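# Set the cable runway on three matching timbers

## Task

Raise the cable runway section and set it down on three timbers that all have the same height: one beneath each end and one beneath the middle. Each of the three must run under both side rails with margin left over on each side, and no further timber may sit beneath the runway.

## Robot and tools

SETUP. Eight robot arms, arm1 to arm8, share one scene. Each is an i2rt Big YAM with six arm joints and a five-finger right hand. arm1 to arm4 stand in a row at y about +0.65 (x from +1.117 down to -1.093), and arm5 to arm8 face them at y about -0.65 (x from -1.109 up to +1.070). Each foot's forward direction is its own +x. Work surfaces below the arms are at z=+0.720. The hand can reach roughly 1.07 m from the joint1 axis.

FRAME. Every pose is in a single scene frame in metres: origin on the floor, +z upward. Orientations are quaternions written w first. The hand point sits 0.045 m in front of the palm; its +z runs along the straightened fingers, +y comes out of the palm, +x crosses the palm away from the thumb. Printed hand positions can be off, more so when the arm is stretched.

MOVE. The move tool carries one action. Its arguments are optional blocks arm1 ... arm8 plus cameras. Each arm block may hold:
- joints: a map of joint name to absolute value. Arm joints joint1_rad to joint6_rad are radians (joint1 -2.879..2.879, joint2 0..3.141, joint3 0..3.019, joint4 -1.692..1.57, joint5 -1.57..1.57, joint6 -2.094..2.094). Hand keys hand_little, hand_ring, hand_middle, hand_index, hand_thumb_bend, hand_thumb_turn are absolute positions from -1 (closed; for thumb_turn, in front of the palm) to +1 (open; thumb beside the palm). hand_force_limit (-1..1, about 0 to 10 N at the fingertip, 15 N for the thumb) and hand_speed (-0.96..1) are settings, not motions.
- target: an absolute hand pose, seven numbers [x, y, z, qw, qx, qy, qz] in the scene frame, metres; the hand travels a straight line to it from its current hand_target. With target, joints may only contain the hand_ keys, otherwise the call is rejected.
- speed: top hand speed for target in m/s, 0.002 to 4.3, default 0.25; rotation capped at double that in rad/s.
- min_time_s: 0.1 to 8 s, lower bound on the duration of that arm's joint motions.
All arms in one action begin together; target paths finish together; paths end after 10 s and an action ends by 15 s. Hands lag, drift and may overshoot, especially near full extension. Arms not named may still be driving toward older targets.

cameras: a list from arm1_cam_wrist ... arm8_cam_wrist, cam_high, or all; [] gives none. Omitted means all for an empty call, none otherwise. An empty move returns full state and images.

OTHER TOOLS. wait {seconds 0..10, cameras} lets time pass with no new command. zoom_image {camera, region [x0,y0,x1,y1]} enlarges part of a camera's latest image, pixels from top-left, at most 504 by 504. show_instructions shows the reference page. finished_scene {scene: 1} ends the scene for good; the runway must stay in place without help.

RESULTS. "move" lists arms that received motion; "as last shown" marks arms left alone (status reads "not commanded"). "pictures" gives image order. hand and hand_target are poses. Stop words: off_target (resting short of target, not a stop), time_out (a joint missed its time; on_its_own shows what it still pushes to), not_followed, "joint command not followed" or "pose unreachable" (a safety check withheld motion). Hand motors report in hand_stopped_by (little, ring, middle, index, thumb_bend, thumb_turn): moving, target, force, stalled, fault. The *_load_n values are fingertip force in N, positive when pushed open; a lost grip shows as roughly zero. Joint velocities are rad/s; "within noise" means at rest. Joint torques are in arm-joint order, offset and noisy; numbers 3 and 4 wrap at ±28 N m. A refused or stopped move cancels later move, wait and finished_scene calls in the same reply.

GRIPPING. A finger motor moves only when its target changes (by 0.002 or more), stops at the target or when the load hits hand_force_limit, then locks. To press harder, raise the limit and send a more closed target; to release, send a more open one. Close at hand_speed -0.94 or below for a soft grip. Start values: force limit 0, speed -0.8. The thumb turned fully in front of the palm plus fingers wraps objects about 0.035 to 0.065 m thick. A wrist bracket on the little-finger side can collide with things.

AVOID. Never squeeze or press two robots together (closing a hand on another robot's fingers counts) - it ends the scene; heavy hits may too. The safety check can react too late and ignores hand-to-hand contact. Joint-only moves can swing wide; fast, stretched arms may overshoot up to about 30 degrees. Don't drop the runway (even millimetres), release it while moving, slam it, knock anything off the work area or to the floor, or strike fixed or heavy objects. Long holding or stretched poses heat motors: MOTOR HOT warns at 85 °C, and at 100 °C the arm goes limp for 30 to 60 s; resend targets marked limit_stop_at_motor_heat. Loose items may get brief random pushes. The scene keeps running while you think, holding the last command.

Each tool is called after "Call:" in YAML: its name, and indented under it one key for each argument.

Reference images:

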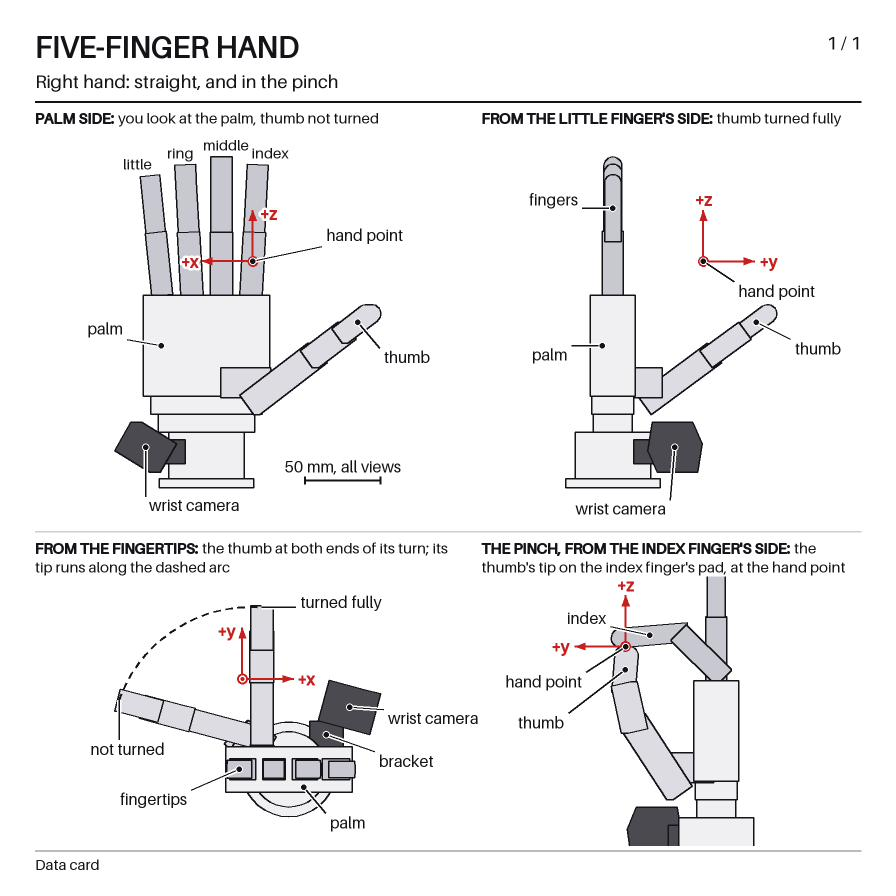

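## Session

Call:
move:

Scene clock: 0.00 s.
Joint torques (N m): no reading
Heat: arm1: hottest joint2_rad 38 °C; arm2: hottest joint1_rad 33 °C; arm3: hottest joint5_rad 32 °C; arm4: hottest joint2_rad 32 °C; arm5: hottest joint2_rad 38 °C; arm6: hottest joint2_rad 35 °C; arm7: hottest joint2_rad 33 °C; arm8: hottest joint2_rad 34 °C.
Joint velocities: within noise
arm1.joint_positions: joint1_rad=+0.420 joint2_rad=+0.558 joint3_rad=+1.355 joint4_rad=-1.366 joint5_rad=-0.034 joint6_rad=-0.973 hand_little=+1.000 hand_ring=+1.000 hand_middle=+1.000 hand_index=+1.000 hand_thumb_turn=+1.000 hand_thumb_bend=+1.000 hand_force_limit=+0.000 hand_speed=-0.800
arm1.joint_status: not commanded
arm1.hand_stopped_by: target,target,target,target,target,target
arm1.little_load_n: 0.0
arm1.ring_load_n: 0.5
arm1.middle_load_n: 0.0
arm1.index_load_n: 0.0
arm1.thumb_bend_load_n: 0.0
arm1.thumb_turn_load_n: 0.0
arm1.hand: x=+1.1676 y=+0.4637 z=+1.2013 quat_wxyz=(+0.127, +0.556, -0.679, +0.462) (m; scene frame)
arm1.hand_target: x=+1.1677 y=+0.4635 z=+1.2120 quat_wxyz=(+0.131, +0.552, -0.674, +0.473) (m; scene frame)
arm1.hand_status: not commanded
arm2.joint_positions: joint1_rad=-0.086 joint2_rad=+0.509 joint3_rad=+1.329 joint4_rad=-1.291 joint5_rad=+0.199 joint6_rad=-1.077 hand_little=+1.000 hand_ring=+1.000 hand_middle=+1.000 hand_index=+1.000 hand_thumb_turn=+1.000 hand_thumb_bend=+1.000 hand_force_limit=+0.000 hand_speed=-0.800
arm2.joint_status: not commanded
arm2.hand_stopped_by: target,target,target,target,target,target
arm2.little_load_n: 0.0
arm2.ring_load_n: 0.0
arm2.middle_load_n: 0.0
arm2.index_load_n: 0.0
arm2.thumb_bend_load_n: 0.0
arm2.thumb_turn_load_n: 0.0
arm2.hand: x=+0.2547 y=+0.4710 z=+1.2922 quat_wxyz=(+0.366, +0.348, -0.772, +0.385) (m; scene frame)
arm2.hand_target: x=+0.2550 y=+0.4730 z=+1.2991 quat_wxyz=(+0.370, +0.346, -0.769, +0.391) (m; scene frame)
arm2.hand_status: not commanded
arm3.joint_positions: joint1_rad=+0.025 joint2_rad=+0.629 joint3_rad=+1.416 joint4_rad=-1.443 joint5_rad=+0.080 joint6_rad=-1.347 hand_little=+1.000 hand_ring=+1.000 hand_middle=+1.000 hand_index=+1.000 hand_thumb_turn=+1.000 hand_thumb_bend=+1.000 hand_force_limit=+0.000 hand_speed=-0.800
arm3.joint_status: not commanded
arm3.hand_stopped_by: target,target,target,target,target,target
arm3.little_load_n: 0.0
arm3.ring_load_n: 0.0
arm3.middle_load_n: 0.0
arm3.index_load_n: 0.0
arm3.thumb_bend_load_n: 0.0
arm3.thumb_turn_load_n: 0.0
arm3.hand: x=-0.5257 y=+0.4400 z=+1.2572 quat_wxyz=(+0.306, +0.538, -0.718, +0.320) (m; scene frame)
arm3.hand_target: x=-0.5257 y=+0.4404 z=+1.2677 quat_wxyz=(+0.313, +0.534, -0.713, +0.329) (m; scene frame)
arm3.hand_status: not commanded
arm4.joint_positions: joint1_rad=+0.200 joint2_rad=+0.564 joint3_rad=+1.390 joint4_rad=-1.415 joint5_rad=+0.113 joint6_rad=-1.030 hand_little=+1.000 hand_ring=+1.000 hand_middle=+1.000 hand_index=+1.000 hand_thumb_turn=+1.000 hand_thumb_bend=+1.000 hand_force_limit=+0.000 hand_speed=-0.800
arm4.joint_status: not commanded
arm4.hand_stopped_by: target,target,target,target,target,target
arm4.little_load_n: 0.0
arm4.ring_load_n: 0.0
arm4.middle_load_n: 0.0
arm4.index_load_n: 0.0
arm4.thumb_bend_load_n: 0.0
arm4.thumb_turn_load_n: 0.0
arm4.hand: x=-1.1267 y=+0.4497 z=+1.2416 quat_wxyz=(+0.236, +0.472, -0.747, +0.405) (m; scene frame)
arm4.hand_target: x=-1.1269 y=+0.4505 z=+1.2505 quat_wxyz=(+0.239, +0.468, -0.743, +0.414) (m; scene frame)
arm4.hand_status: not commanded
arm5.joint_positions: joint1_rad=+0.351 joint2_rad=+0.619 joint3_rad=+1.318 joint4_rad=-1.518 joint5_rad=-0.129 joint6_rad=-1.079 hand_little=+1.000 hand_ring=+1.000 hand_middle=+1.000 hand_index=+1.000 hand_thumb_turn=+1.000 hand_thumb_bend=+1.000 hand_force_limit=+0.000 hand_speed=-0.800
arm5.joint_status: not commanded
arm5.hand_stopped_by: target,target,target,target,target,target
arm5.little_load_n: 0.0
arm5.ring_load_n: 0.0
arm5.middle_load_n: 0.0
arm5.index_load_n: 0.0
arm5.thumb_bend_load_n: 0.0
arm5.thumb_turn_load_n: 0.0
arm5.hand: x=-1.1671 y=-0.4632 z=+1.2215 quat_wxyz=(-0.366, +0.674, +0.638, +0.066) (m; scene frame)
arm5.hand_target: x=-1.1675 y=-0.4621 z=+1.2317 quat_wxyz=(-0.377, +0.670, +0.636, +0.070) (m; scene frame)
arm5.hand_status: not commanded
arm6.joint_positions: joint1_rad=+0.113 joint2_rad=+0.589 joint3_rad=+1.453 joint4_rad=-1.189 joint5_rad=+0.008 joint6_rad=-1.290 hand_little=+1.000 hand_ring=+1.000 hand_middle=+1.000 hand_index=+1.000 hand_thumb_turn=+1.000 hand_thumb_bend=+1.000 hand_force_limit=+0.000 hand_speed=-0.800
arm6.joint_status: not commanded
arm6.hand_stopped_by: target,target,target,target,target,target
arm6.little_load_n: 0.0
arm6.ring_load_n: 0.0
arm6.middle_load_n: 0.5
arm6.index_load_n: 0.0
arm6.thumb_bend_load_n: 0.0
arm6.thumb_turn_load_n: 0.0
arm6.hand: x=-0.3630 y=-0.4125 z=+1.2968 quat_wxyz=(-0.472, +0.636, +0.511, +0.334) (m; scene frame)
arm6.hand_target: x=-0.3629 y=-0.4145 z=+1.3082 quat_wxyz=(-0.481, +0.630, +0.507, +0.340) (m; scene frame)
arm6.hand_status: not commanded
arm7.joint_positions: joint1_rad=-0.254 joint2_rad=+0.640 joint3_rad=+1.363 joint4_rad=-1.293 joint5_rad=+0.066 joint6_rad=-1.206 hand_little=+1.000 hand_ring=+1.000 hand_middle=+1.000 hand_index=+1.000 hand_thumb_turn=+1.000 hand_thumb_bend=+1.000 hand_force_limit=+0.000 hand_speed=-0.800
arm7.joint_status: not commanded
arm7.hand_stopped_by: target,target,target,target,target,target
arm7.little_load_n: 0.0
arm7.ring_load_n: 0.0
arm7.middle_load_n: 0.0
arm7.index_load_n: 0.0
arm7.thumb_bend_load_n: 0.0
arm7.thumb_turn_load_n: 0.0
arm7.hand: x=+0.4437 y=-0.4217 z=+1.2258 quat_wxyz=(-0.341, +0.783, +0.395, +0.338) (m; scene frame)
arm7.hand_target: x=+0.4436 y=-0.4220 z=+1.2362 quat_wxyz=(-0.349, +0.778, +0.392, +0.345) (m; scene frame)
arm7.hand_status: not commanded
arm8.joint_positions: joint1_rad=-0.111 joint2_rad=+0.623 joint3_rad=+1.427 joint4_rad=-1.365 joint5_rad=+0.249 joint6_rad=-1.196 hand_little=+1.000 hand_ring=+1.000 hand_middle=+1.000 hand_index=+1.000 hand_thumb_turn=+1.000 hand_thumb_bend=+1.000 hand_force_limit=+0.000 hand_speed=-0.800
arm8.joint_status: not commanded
arm8.hand_stopped_by: target,target,target,target,target,target
arm8.little_load_n: 0.0
arm8.ring_load_n: 0.0
arm8.middle_load_n: 0.0
arm8.index_load_n: -0.5
arm8.thumb_bend_load_n: 0.0
arm8.thumb_turn_load_n: 0.0
arm8.hand: x=+1.1947 y=-0.4625 z=+1.2756 quat_wxyz=(-0.306, +0.785, +0.378, +0.384) (m; scene frame)
arm8.hand_target: x=+1.1945 y=-0.4638 z=+1.2832 quat_wxyz=(-0.313, +0.782, +0.374, +0.389) (m; scene frame)
arm8.hand_status: not commanded
pictures: arm1_cam_wrist, arm2_cam_wrist, arm3_cam_wrist, arm4_cam_wrist, arm5_cam_wrist, arm6_cam_wrist, arm7_cam_wrist, arm8_cam_wrist, cam_high
Images, in order (width x height): arm1_cam_wrist 672x504, arm2_cam_wrist 672x504, arm3_cam_wrist 672x504, arm4_cam_wrist 672x504, arm5_cam_wrist 672x504, arm6_cam_wrist 672x504, arm7_cam_wrist 672x504, arm8_cam_wrist 672x504, cam_high 672x504.

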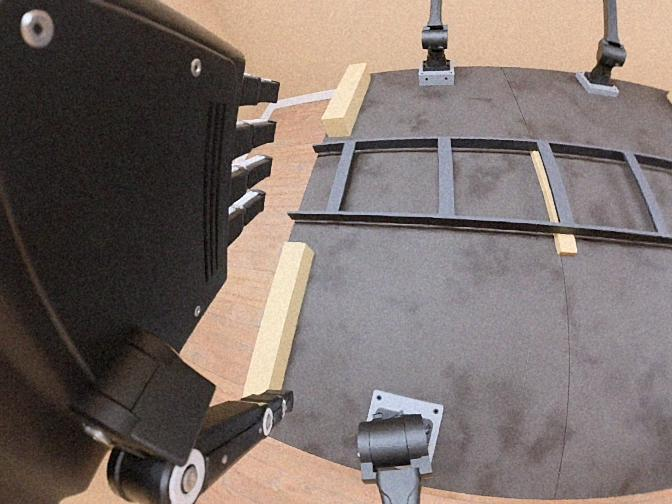

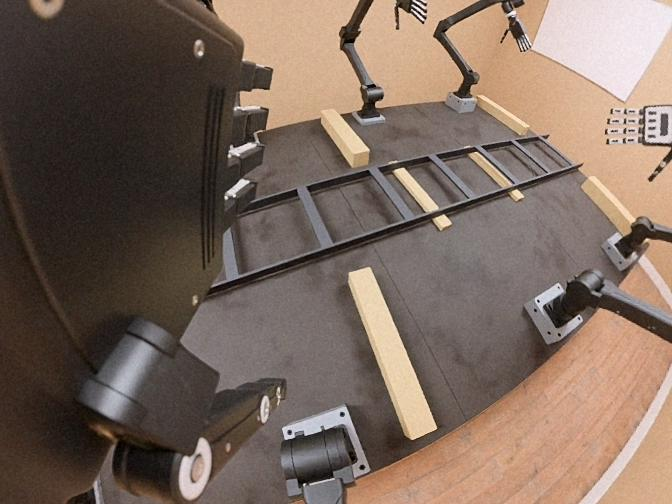

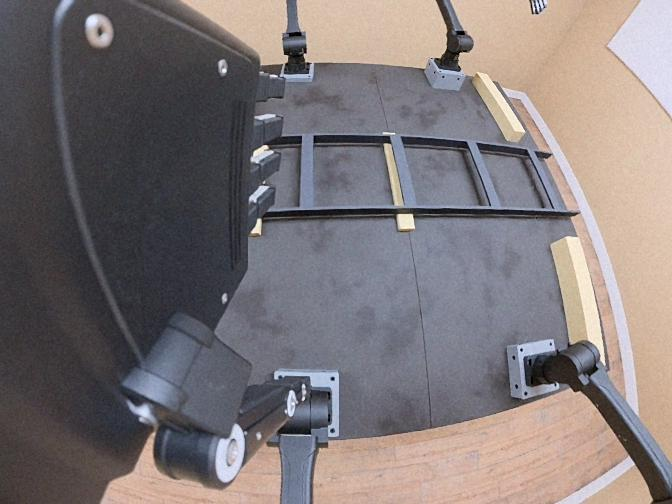

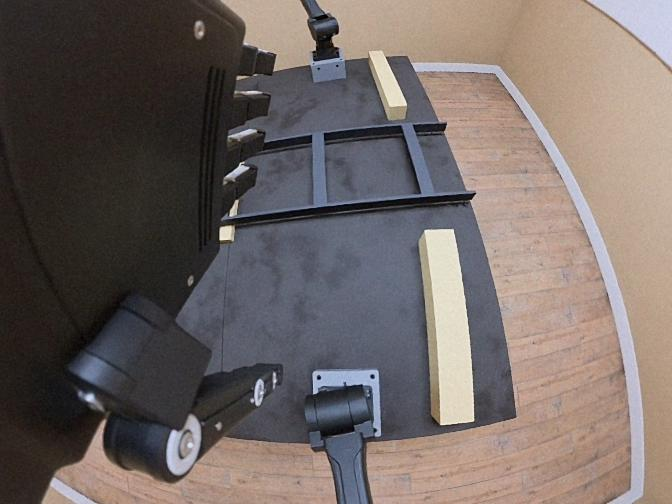

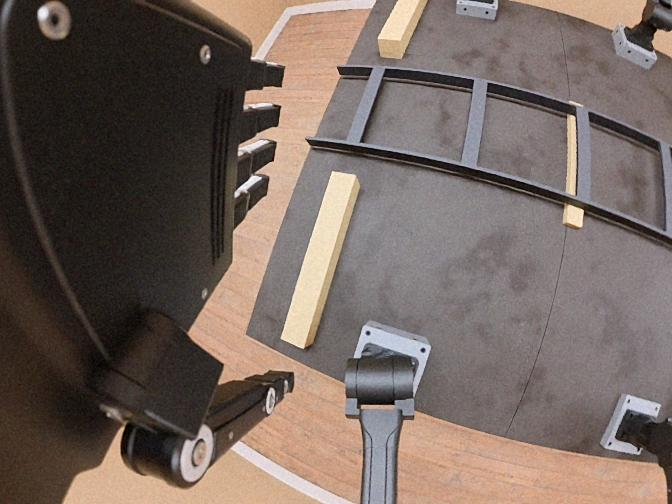

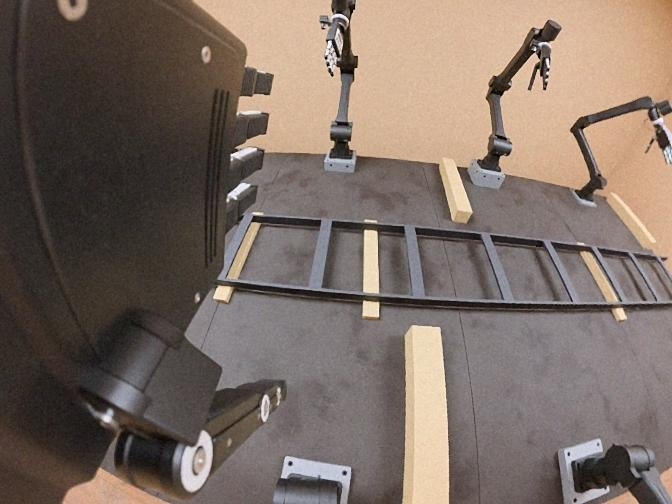

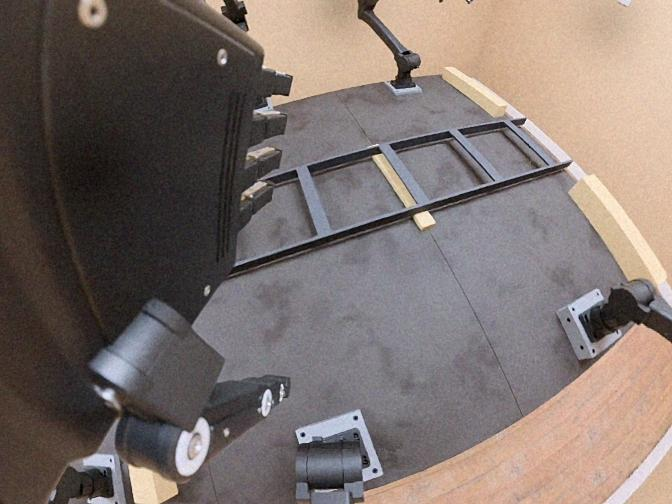

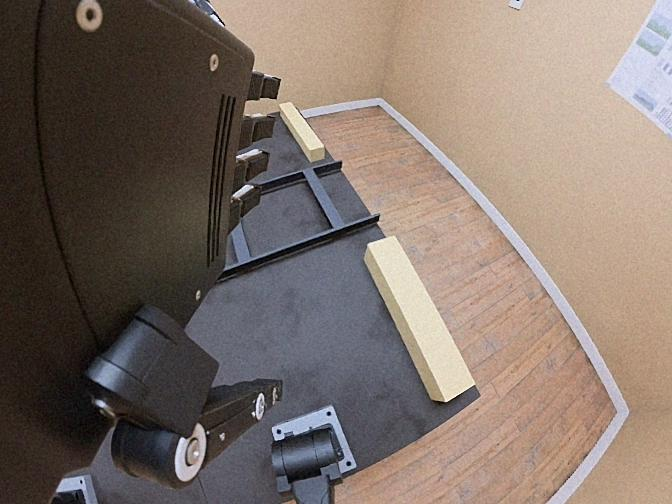

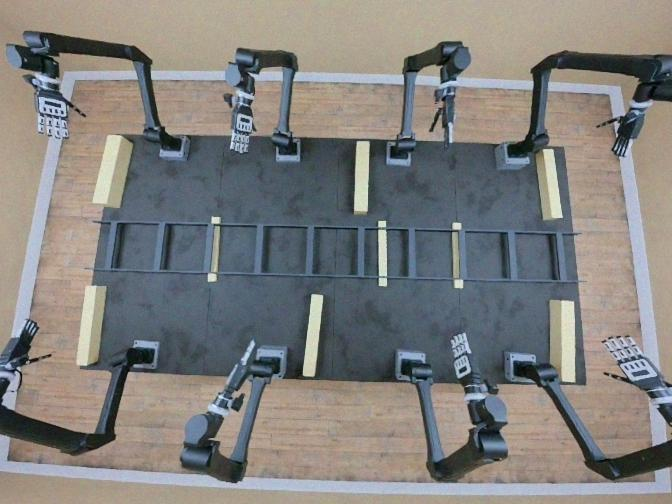

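Call:
zoom_image:
  camera: "cam_high"
  region: [60, 120, 340, 400]

Call:
zoom_image:
  camera: "cam_high"
  region: [320, 120, 600, 400]

Call:
zoom_image:
  camera: "arm6_cam_wrist"
  region: [200, 140, 672, 494]

Call:
zoom_image:
  camera: "arm1_cam_wrist"
  region: [220, 40, 672, 400]

Call:
zoom_image:
  camera: "arm2_cam_wrist"
  region: [200, 80, 672, 450]

Scaled by 1.800.

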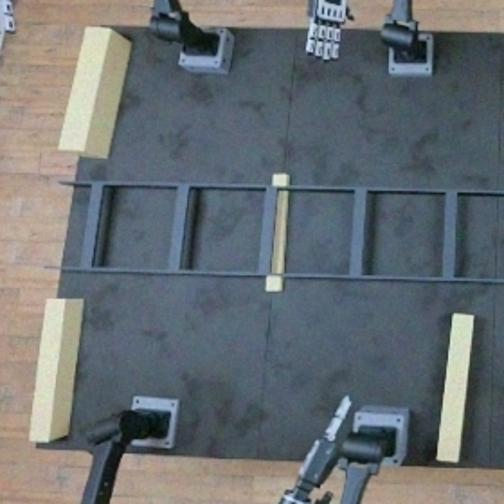

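Scaled by 1.800.

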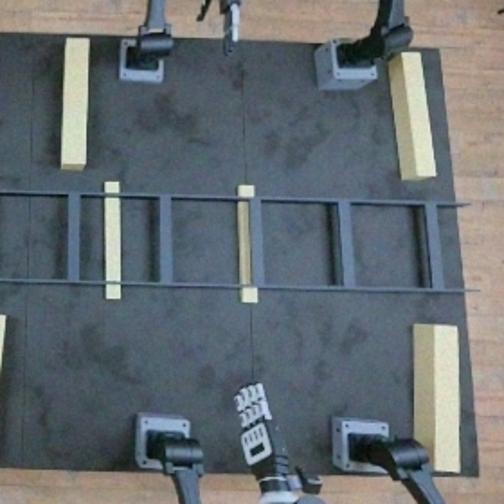

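Scaled by 1.068 from the camera's image (finer frame: 960x720).

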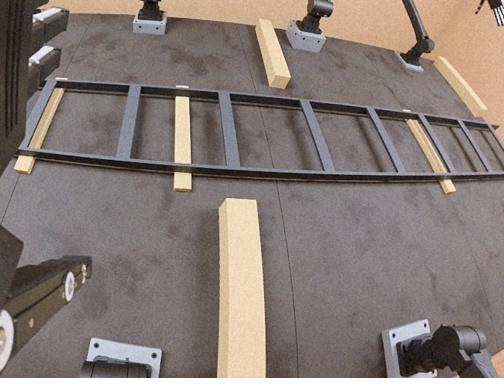

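Scaled by 1.115 from the camera's image (finer frame: 960x720).

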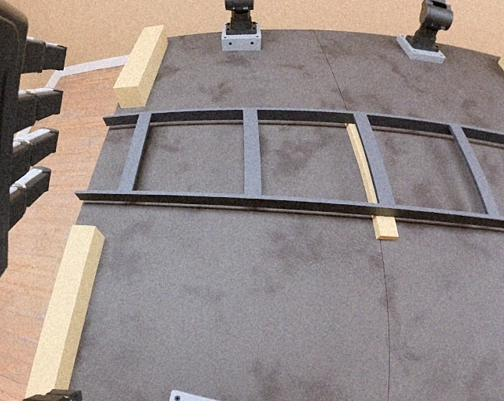

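Scaled by 1.068 from the camera's image (finer frame: 960x720).

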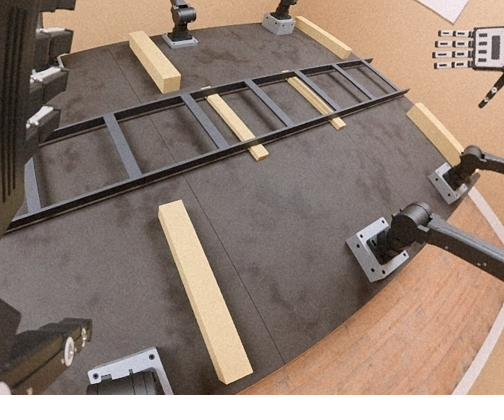

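Call:
zoom_image:
  camera: "cam_high"
  region: [76, 126, 146, 226]

Call:
zoom_image:
  camera: "cam_high"
  region: [66, 276, 136, 376]

Call:
zoom_image:
  camera: "cam_high"
  region: [526, 136, 596, 236]

Call:
zoom_image:
  camera: "cam_high"
  region: [530, 286, 600, 396]

Call:
zoom_image:
  camera: "cam_high"
  region: [326, 130, 396, 230]

Call:
zoom_image:
  camera: "cam_high"
  region: [280, 286, 350, 386]

Scaled by 5.040.

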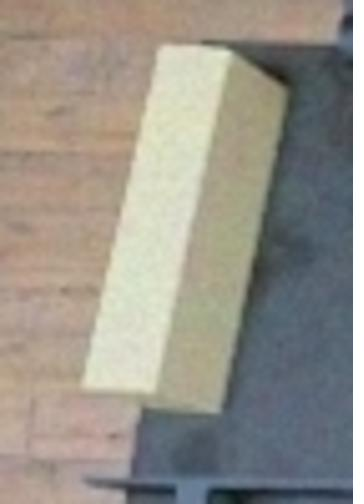

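Scaled by 5.040.

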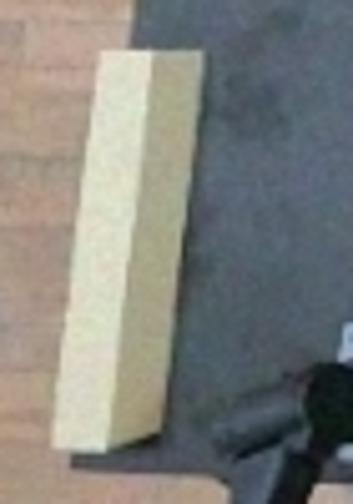

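Scaled by 5.040.

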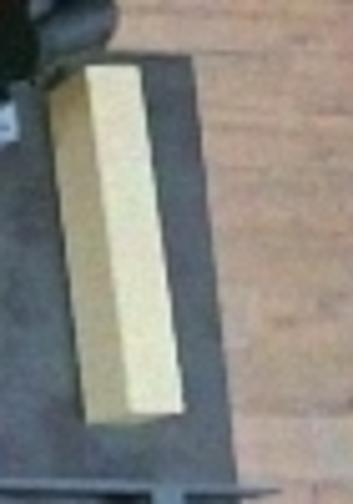

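Scaled by 4.582.

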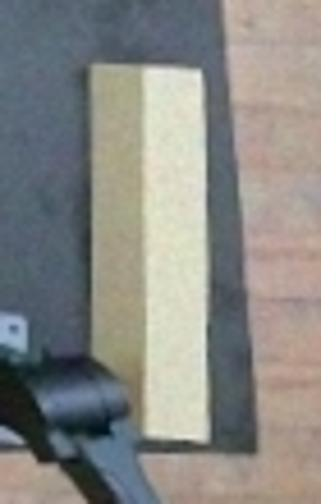

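Scaled by 5.040.

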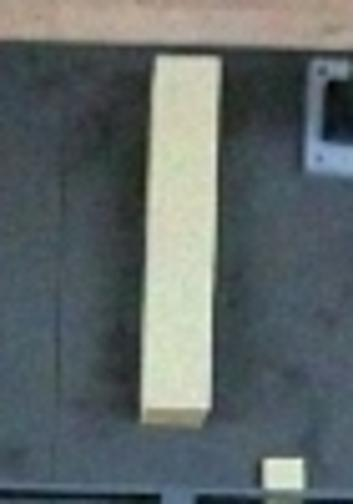

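Scaled by 5.040.

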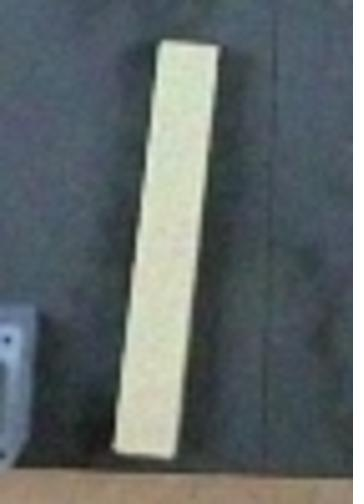

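Call:
move:
  arm1: {"target": [1.3, 0.25, 1.0, 0.5, 0.5, -0.5, 0.5]}
  arm8: {"target": [1.3, -0.25, 1.0, -0.5, 0.5, 0.5, 0.5]}
  arm2: {"target": [-0.1, 0.25, 1.0, 0.5, 0.5, -0.5, 0.5]}
  arm7: {"target": [0.13, -0.25, 1.0, -0.5, 0.5, 0.5, 0.5]}
  arm4: {"target": [-1.3, 0.25, 1.0, 0.5, 0.5, -0.5, 0.5]}
  arm5: {"target": [-1.3, -0.25, 1.0, -0.5, 0.5, 0.5, 0.5]}
  cameras: ["arm1_cam_wrist","arm2_cam_wrist","arm4_cam_wrist","arm5_cam_wrist","arm7_cam_wrist","arm8_cam_wrist","cam_high"]

Scene clock: 109.50 s.
Joint torques (N m): arm1=[0.26 -3.08 7.43 2.92 0.01 -0.13] | arm2=[-1.49 -8.64 8.9 2.4 -0.07 -0.01] | arm3=[1.03 1.61 10.22 1.54 -0.08 0.01] | arm4=[0.15 -1.9 9.7 3.93 -0.21 0.08] | arm5=[-0.67 -8.06 4.75 2.76 0.01 -0.18] | arm6=[-1.61 0.79 9.22 2.32 -0.02 -0.04] | arm7=[0.15 -4.66 8.47 2.06 0 -0.18] | arm8=[0.32 -3.66 7.01 2.95 -0.21 0.12]
Heat: arm1: hottest joint2_rad 37 °C; arm2: hottest joint1_rad 32 °C; arm3: hottest joint3_rad 32 °C; arm4: hottest joint2_rad 31 °C; arm5: hottest joint2_rad 37 °C; arm6: hottest joint2_rad 34 °C; arm7: hottest joint2_rad 31 °C; arm8: hottest joint2_rad 33 °C.
move: arm1 done; arm2 off_target; arm4 done; arm5 done; arm7 done; arm8 done
Joint velocities: within noise
arm1.joint_positions: joint1_rad=+0.896 joint2_rad=+1.140 joint3_rad=+0.581 joint4_rad=+0.552 joint5_rad=+0.844 joint6_rad=-1.555 hand_little=+1.000 hand_ring=+1.000 hand_middle=+1.000 hand_index=+1.000 hand_thumb_turn=+1.000 hand_thumb_bend=+1.000 hand_force_limit=+0.000 hand_speed=-0.800
arm1.joint_status: not commanded
arm1.hand_stopped_by: target,target,target,target,target,target
arm1.little_load_n: 0.0
arm1.ring_load_n: 0.0
arm1.middle_load_n: 0.0
arm1.index_load_n: 0.0
arm1.thumb_bend_load_n: 0.0
arm1.thumb_turn_load_n: 0.0
arm1.hand: x=+1.3039 y=+0.2507 z=+1.0009 quat_wxyz=(+0.494, +0.503, -0.501, +0.503)
arm1.hand_target: x=+1.3001 y=+0.2489 z=+1.0000 quat_wxyz=(+0.501, +0.501, -0.498, +0.500)
arm1.hand_status: done (0.004 m and 0.8 deg from the pose sent, 0.322 m and 48.4 deg at the start)
arm2.joint_positions: joint1_rad=-1.052 joint2_rad=+1.595 joint3_rad=+0.756 joint4_rad=+0.793 joint5_rad=-1.080 joint6_rad=-1.583 hand_little=+1.000 hand_ring=+1.000 hand_middle=+1.000 hand_index=+1.000 hand_thumb_turn=+1.000 hand_thumb_bend=+1.000 hand_force_limit=+0.000 hand_speed=-0.800
arm2.joint_status: not commanded
arm2.hand_stopped_by: target,target,target,target,target,target
arm2.little_load_n: 0.0
arm2.ring_load_n: 0.0
arm2.middle_load_n: 0.0
arm2.index_load_n: 0.0
arm2.thumb_bend_load_n: 0.0
arm2.thumb_turn_load_n: 0.0
arm2.hand: x=-0.0870 y=+0.2514 z=+0.9927 quat_wxyz=(+0.491, +0.500, -0.507, +0.502)
arm2.hand_target: x=-0.1007 y=+0.2503 z=+1.0001 quat_wxyz=(+0.501, +0.498, -0.501, +0.499)
arm2.hand_status: off_target (0.015 m and 1.3 deg from the pose sent, 0.510 m and 41.3 deg at the start)
arm3, arm6: as last shown
arm4.joint_positions: joint1_rad=-0.575 joint2_rad=+0.923 joint3_rad=+0.358 joint4_rad=+0.563 joint5_rad=-0.617 joint6_rad=-1.583 hand_little=+1.000 hand_ring=+1.000 hand_middle=+1.000 hand_index=+1.000 hand_thumb_turn=+1.000 hand_thumb_bend=+1.000 hand_force_limit=+0.000 hand_speed=-0.800
arm4.joint_status: not commanded
arm4.hand_stopped_by: target,target,target,target,target,target
arm4.little_load_n: 0.0
arm4.ring_load_n: 0.0
arm4.middle_load_n: 0.0
arm4.index_load_n: 0.0
arm4.thumb_bend_load_n: 0.0
arm4.thumb_turn_load_n: 0.0
arm4.hand: x=-1.2964 y=+0.2488 z=+0.9982 quat_wxyz=(+0.495, +0.504, -0.502, +0.499)
arm4.hand_target: x=-1.3009 y=+0.2495 z=+0.9996 quat_wxyz=(+0.500, +0.499, -0.501, +0.500)
arm4.hand_status: done (0.004 m and 0.8 deg from the pose sent, 0.358 m and 43.3 deg at the start)
arm5.joint_positions: joint1_rad=+0.869 joint2_rad=+1.332 joint3_rad=+0.480 joint4_rad=+0.843 joint5_rad=+0.891 joint6_rad=-1.563 hand_little=+1.000 hand_ring=+1.000 hand_middle=+1.000 hand_index=+1.000 hand_thumb_turn=+1.000 hand_thumb_bend=+1.000 hand_force_limit=+0.000 hand_speed=-0.800
arm5.joint_status: not commanded
arm5.hand_stopped_by: target,target,target,target,target,target
arm5.little_load_n: 0.0
arm5.ring_load_n: 0.0
arm5.middle_load_n: 0.0
arm5.index_load_n: 0.0
arm5.thumb_bend_load_n: 0.0
arm5.thumb_turn_load_n: 0.0
arm5.hand: x=-1.3062 y=-0.2496 z=+1.0013 quat_wxyz=(-0.503, +0.499, +0.504, +0.493)
arm5.hand_target: x=-1.3014 y=-0.2489 z=+0.9998 quat_wxyz=(-0.503, +0.498, +0.501, +0.498)
arm5.hand_status: done (0.006 m and 1.0 deg from the pose sent, 0.335 m and 58.6 deg at the start)
arm6.middle_load_n: 0.0
arm7.joint_positions: joint1_rad=+0.894 joint2_rad=+1.175 joint3_rad=+0.560 joint4_rad=+0.602 joint5_rad=+0.922 joint6_rad=-1.558 hand_little=+1.000 hand_ring=+1.000 hand_middle=+1.000 hand_index=+1.000 hand_thumb_turn=+1.000 hand_thumb_bend=+1.000 hand_force_limit=+0.000 hand_speed=-0.800
arm7.joint_status: not commanded
arm7.hand_stopped_by: target,target,target,target,target,target
arm7.little_load_n: 0.0
arm7.ring_load_n: 0.0
arm7.middle_load_n: 0.0
arm7.index_load_n: 0.0
arm7.thumb_bend_load_n: 0.0
arm7.thumb_turn_load_n: 0.0
arm7.hand: x=+0.1356 y=-0.2502 z=+0.9998 quat_wxyz=(-0.496, +0.506, +0.499, +0.499)
arm7.hand_target: x=+0.1306 y=-0.2497 z=+1.0000 quat_wxyz=(-0.499, +0.499, +0.502, +0.500)
arm7.hand_status: done (0.006 m and 0.8 deg from the pose sent, 0.423 m and 43.6 deg at the start)
arm8.joint_positions: joint1_rad=-0.627 joint2_rad=+1.030 joint3_rad=+0.396 joint4_rad=+0.628 joint5_rad=-0.678 joint6_rad=-1.585 hand_little=+1.000 hand_ring=+1.000 hand_middle=+1.000 hand_index=+1.000 hand_thumb_turn=+1.000 hand_thumb_bend=+1.000 hand_force_limit=+0.000 hand_speed=-0.800
arm8.joint_status: not commanded
arm8.hand_stopped_by: target,target,target,target,target,target
arm8.little_load_n: 0.0
arm8.ring_load_n: 0.0
arm8.middle_load_n: 0.0
arm8.index_load_n: 0.0
arm8.thumb_bend_load_n: 0.0
arm8.thumb_turn_load_n: 0.0
arm8.hand: x=+1.2983 y=-0.2484 z=+1.0019 quat_wxyz=(-0.497, +0.500, +0.504, +0.500)
arm8.hand_target: x=+1.3012 y=-0.2498 z=+0.9997 quat_wxyz=(-0.499, +0.502, +0.499, +0.500)
arm8.hand_status: done (0.003 m and 0.6 deg from the pose sent, 0.364 m and 44.3 deg at the start)
Images, in order (width x height): arm1_cam_wrist 672x504, arm2_cam_wrist 672x504, arm4_cam_wrist 672x504, arm5_cam_wrist 672x504, arm7_cam_wrist 672x504, arm8_cam_wrist 672x504, cam_high 672x504.

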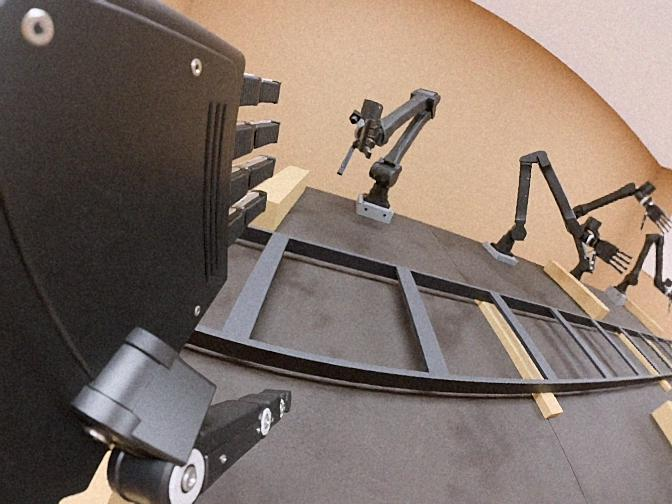

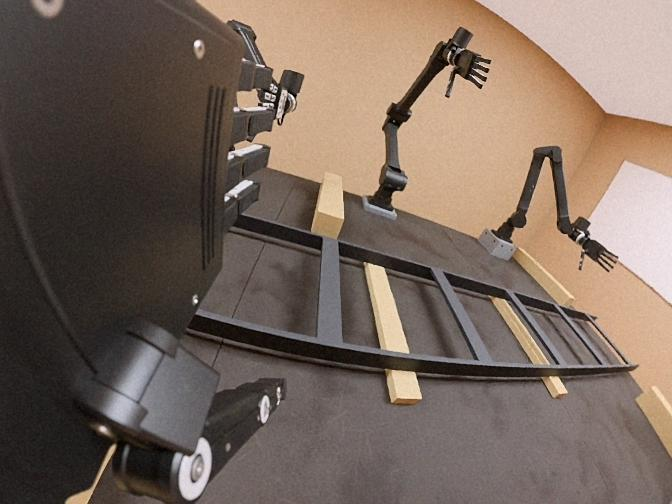

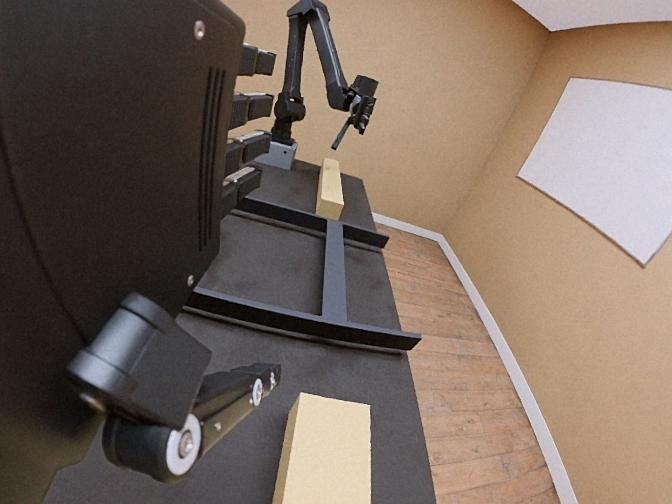

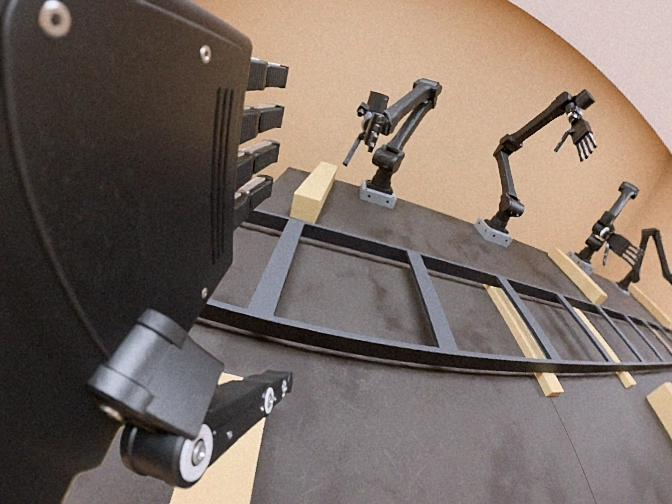

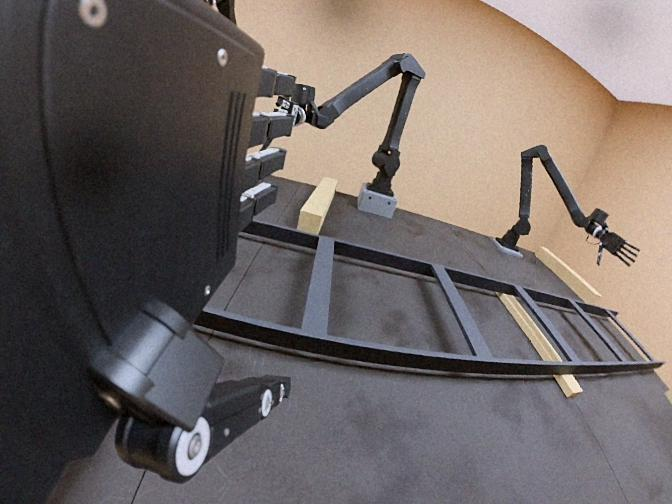

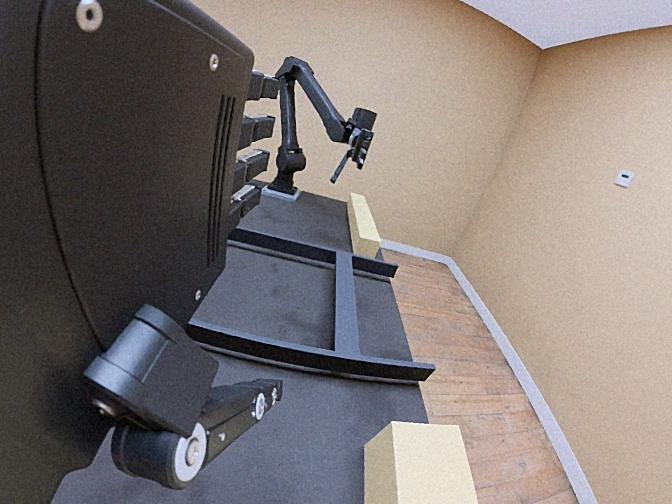

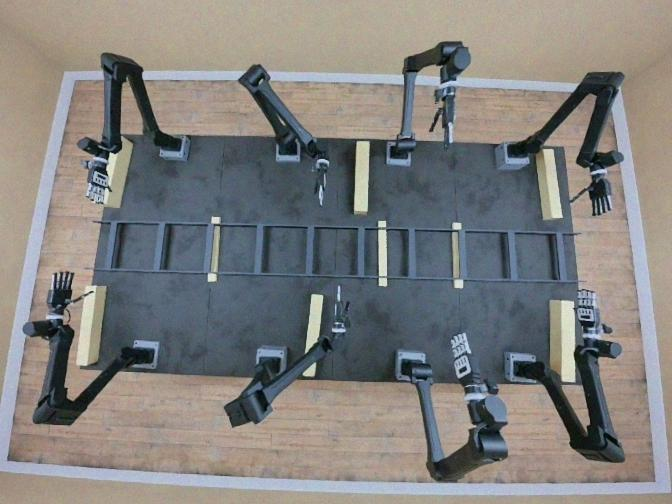

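Call:
zoom_image:
  camera: "arm2_cam_wrist"
  region: [280, 160, 400, 250]

Call:
zoom_image:
  camera: "arm7_cam_wrist"
  region: [270, 160, 390, 250]

Call:
zoom_image:
  camera: "arm4_cam_wrist"
  region: [280, 145, 400, 235]

Call:
zoom_image:
  camera: "arm8_cam_wrist"
  region: [310, 180, 430, 270]

Call:
zoom_image:
  camera: "arm5_cam_wrist"
  region: [260, 150, 380, 240]

Call:
zoom_image:
  camera: "arm1_cam_wrist"
  region: [220, 150, 340, 240]

Scaled by 4.200 from the camera's image (finer frame: 960x720).

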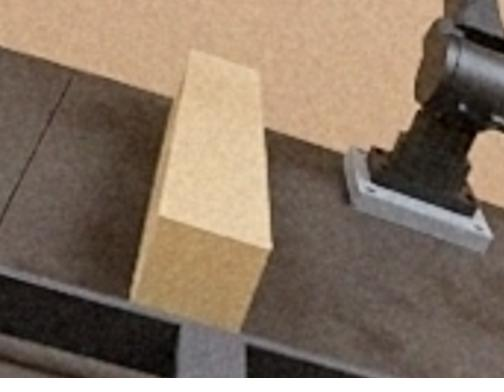

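Scaled by 4.200 from the camera's image (finer frame: 960x720).

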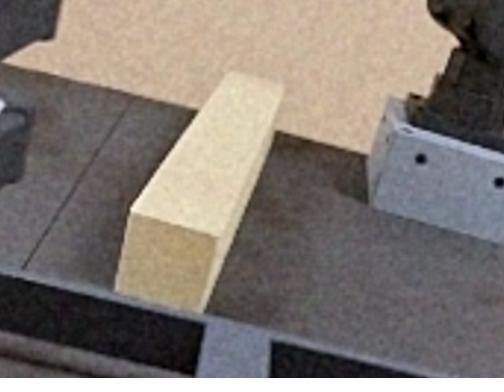

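Scaled by 4.200 from the camera's image (finer frame: 960x720).

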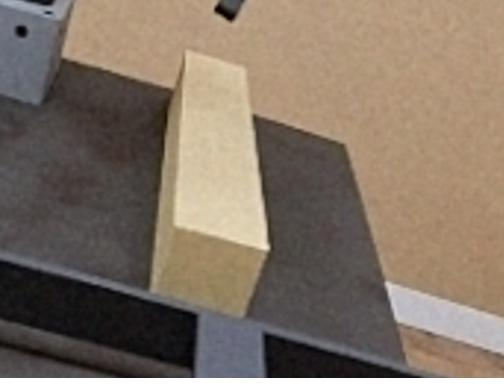

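Scaled by 4.200 from the camera's image (finer frame: 960x720).

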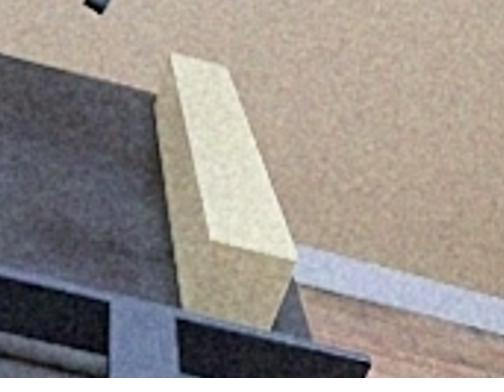

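Scaled by 4.200 from the camera's image (finer frame: 960x720).

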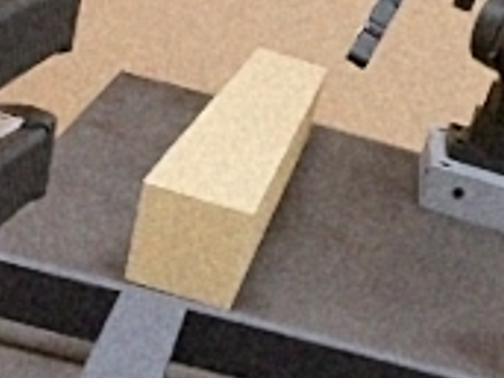

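Scaled by 4.200 from the camera's image (finer frame: 960x720).

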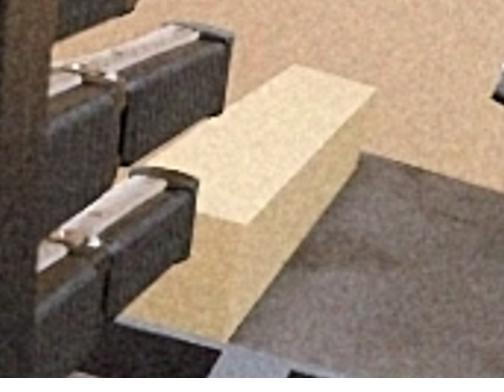

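Call:
zoom_image:
  camera: "arm2_cam_wrist"
  region: [350, 330, 450, 420]

Call:
zoom_image:
  camera: "arm2_cam_wrist"
  region: [500, 330, 600, 420]

Call:
zoom_image:
  camera: "arm1_cam_wrist"
  region: [490, 350, 590, 440]

Call:
zoom_image:
  camera: "arm5_cam_wrist"
  region: [500, 320, 660, 410]

Call:
zoom_image:
  camera: "arm7_cam_wrist"
  region: [520, 330, 620, 420]

Call:
zoom_image:
  camera: "arm8_cam_wrist"
  region: [280, 210, 460, 400]

Scaled by 5.040 from the camera's image (finer frame: 960x720).

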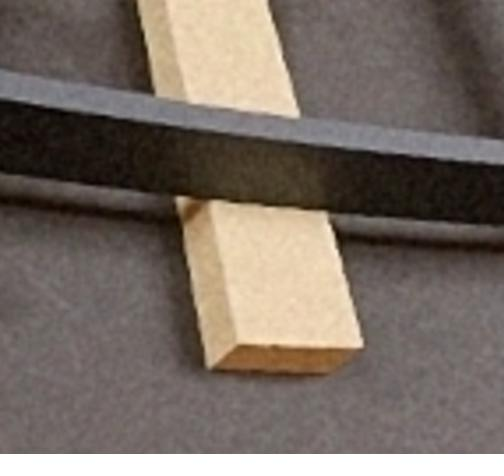

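Scaled by 5.040 from the camera's image (finer frame: 960x720).

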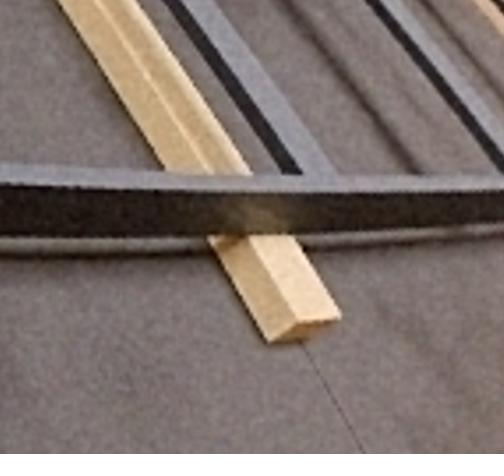

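Scaled by 5.040 from the camera's image (finer frame: 960x720).

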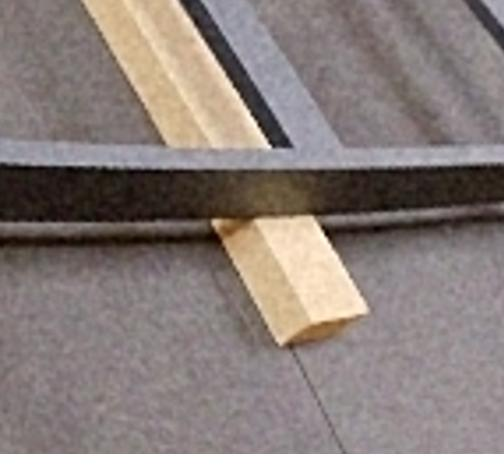

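Scaled by 3.150 from the camera's image (finer frame: 960x720).

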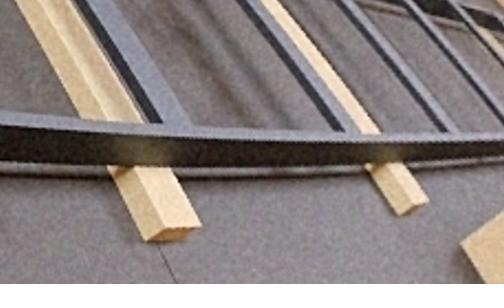

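Scaled by 5.040 from the camera's image (finer frame: 960x720).

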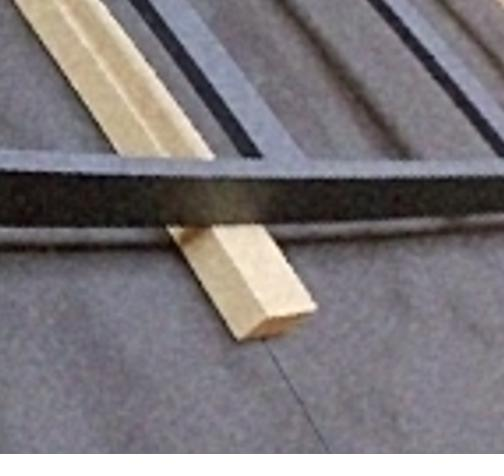

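Scaled by 2.653 from the camera's image (finer frame: 960x720).

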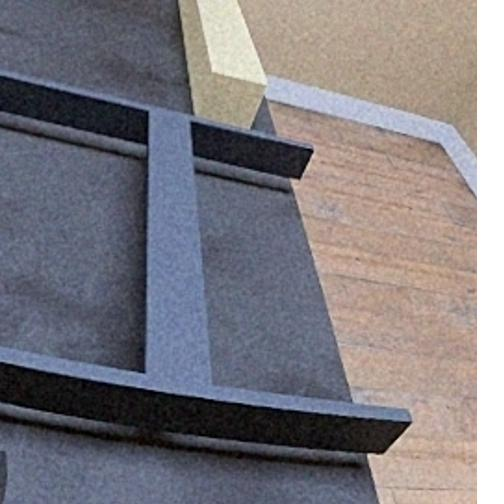

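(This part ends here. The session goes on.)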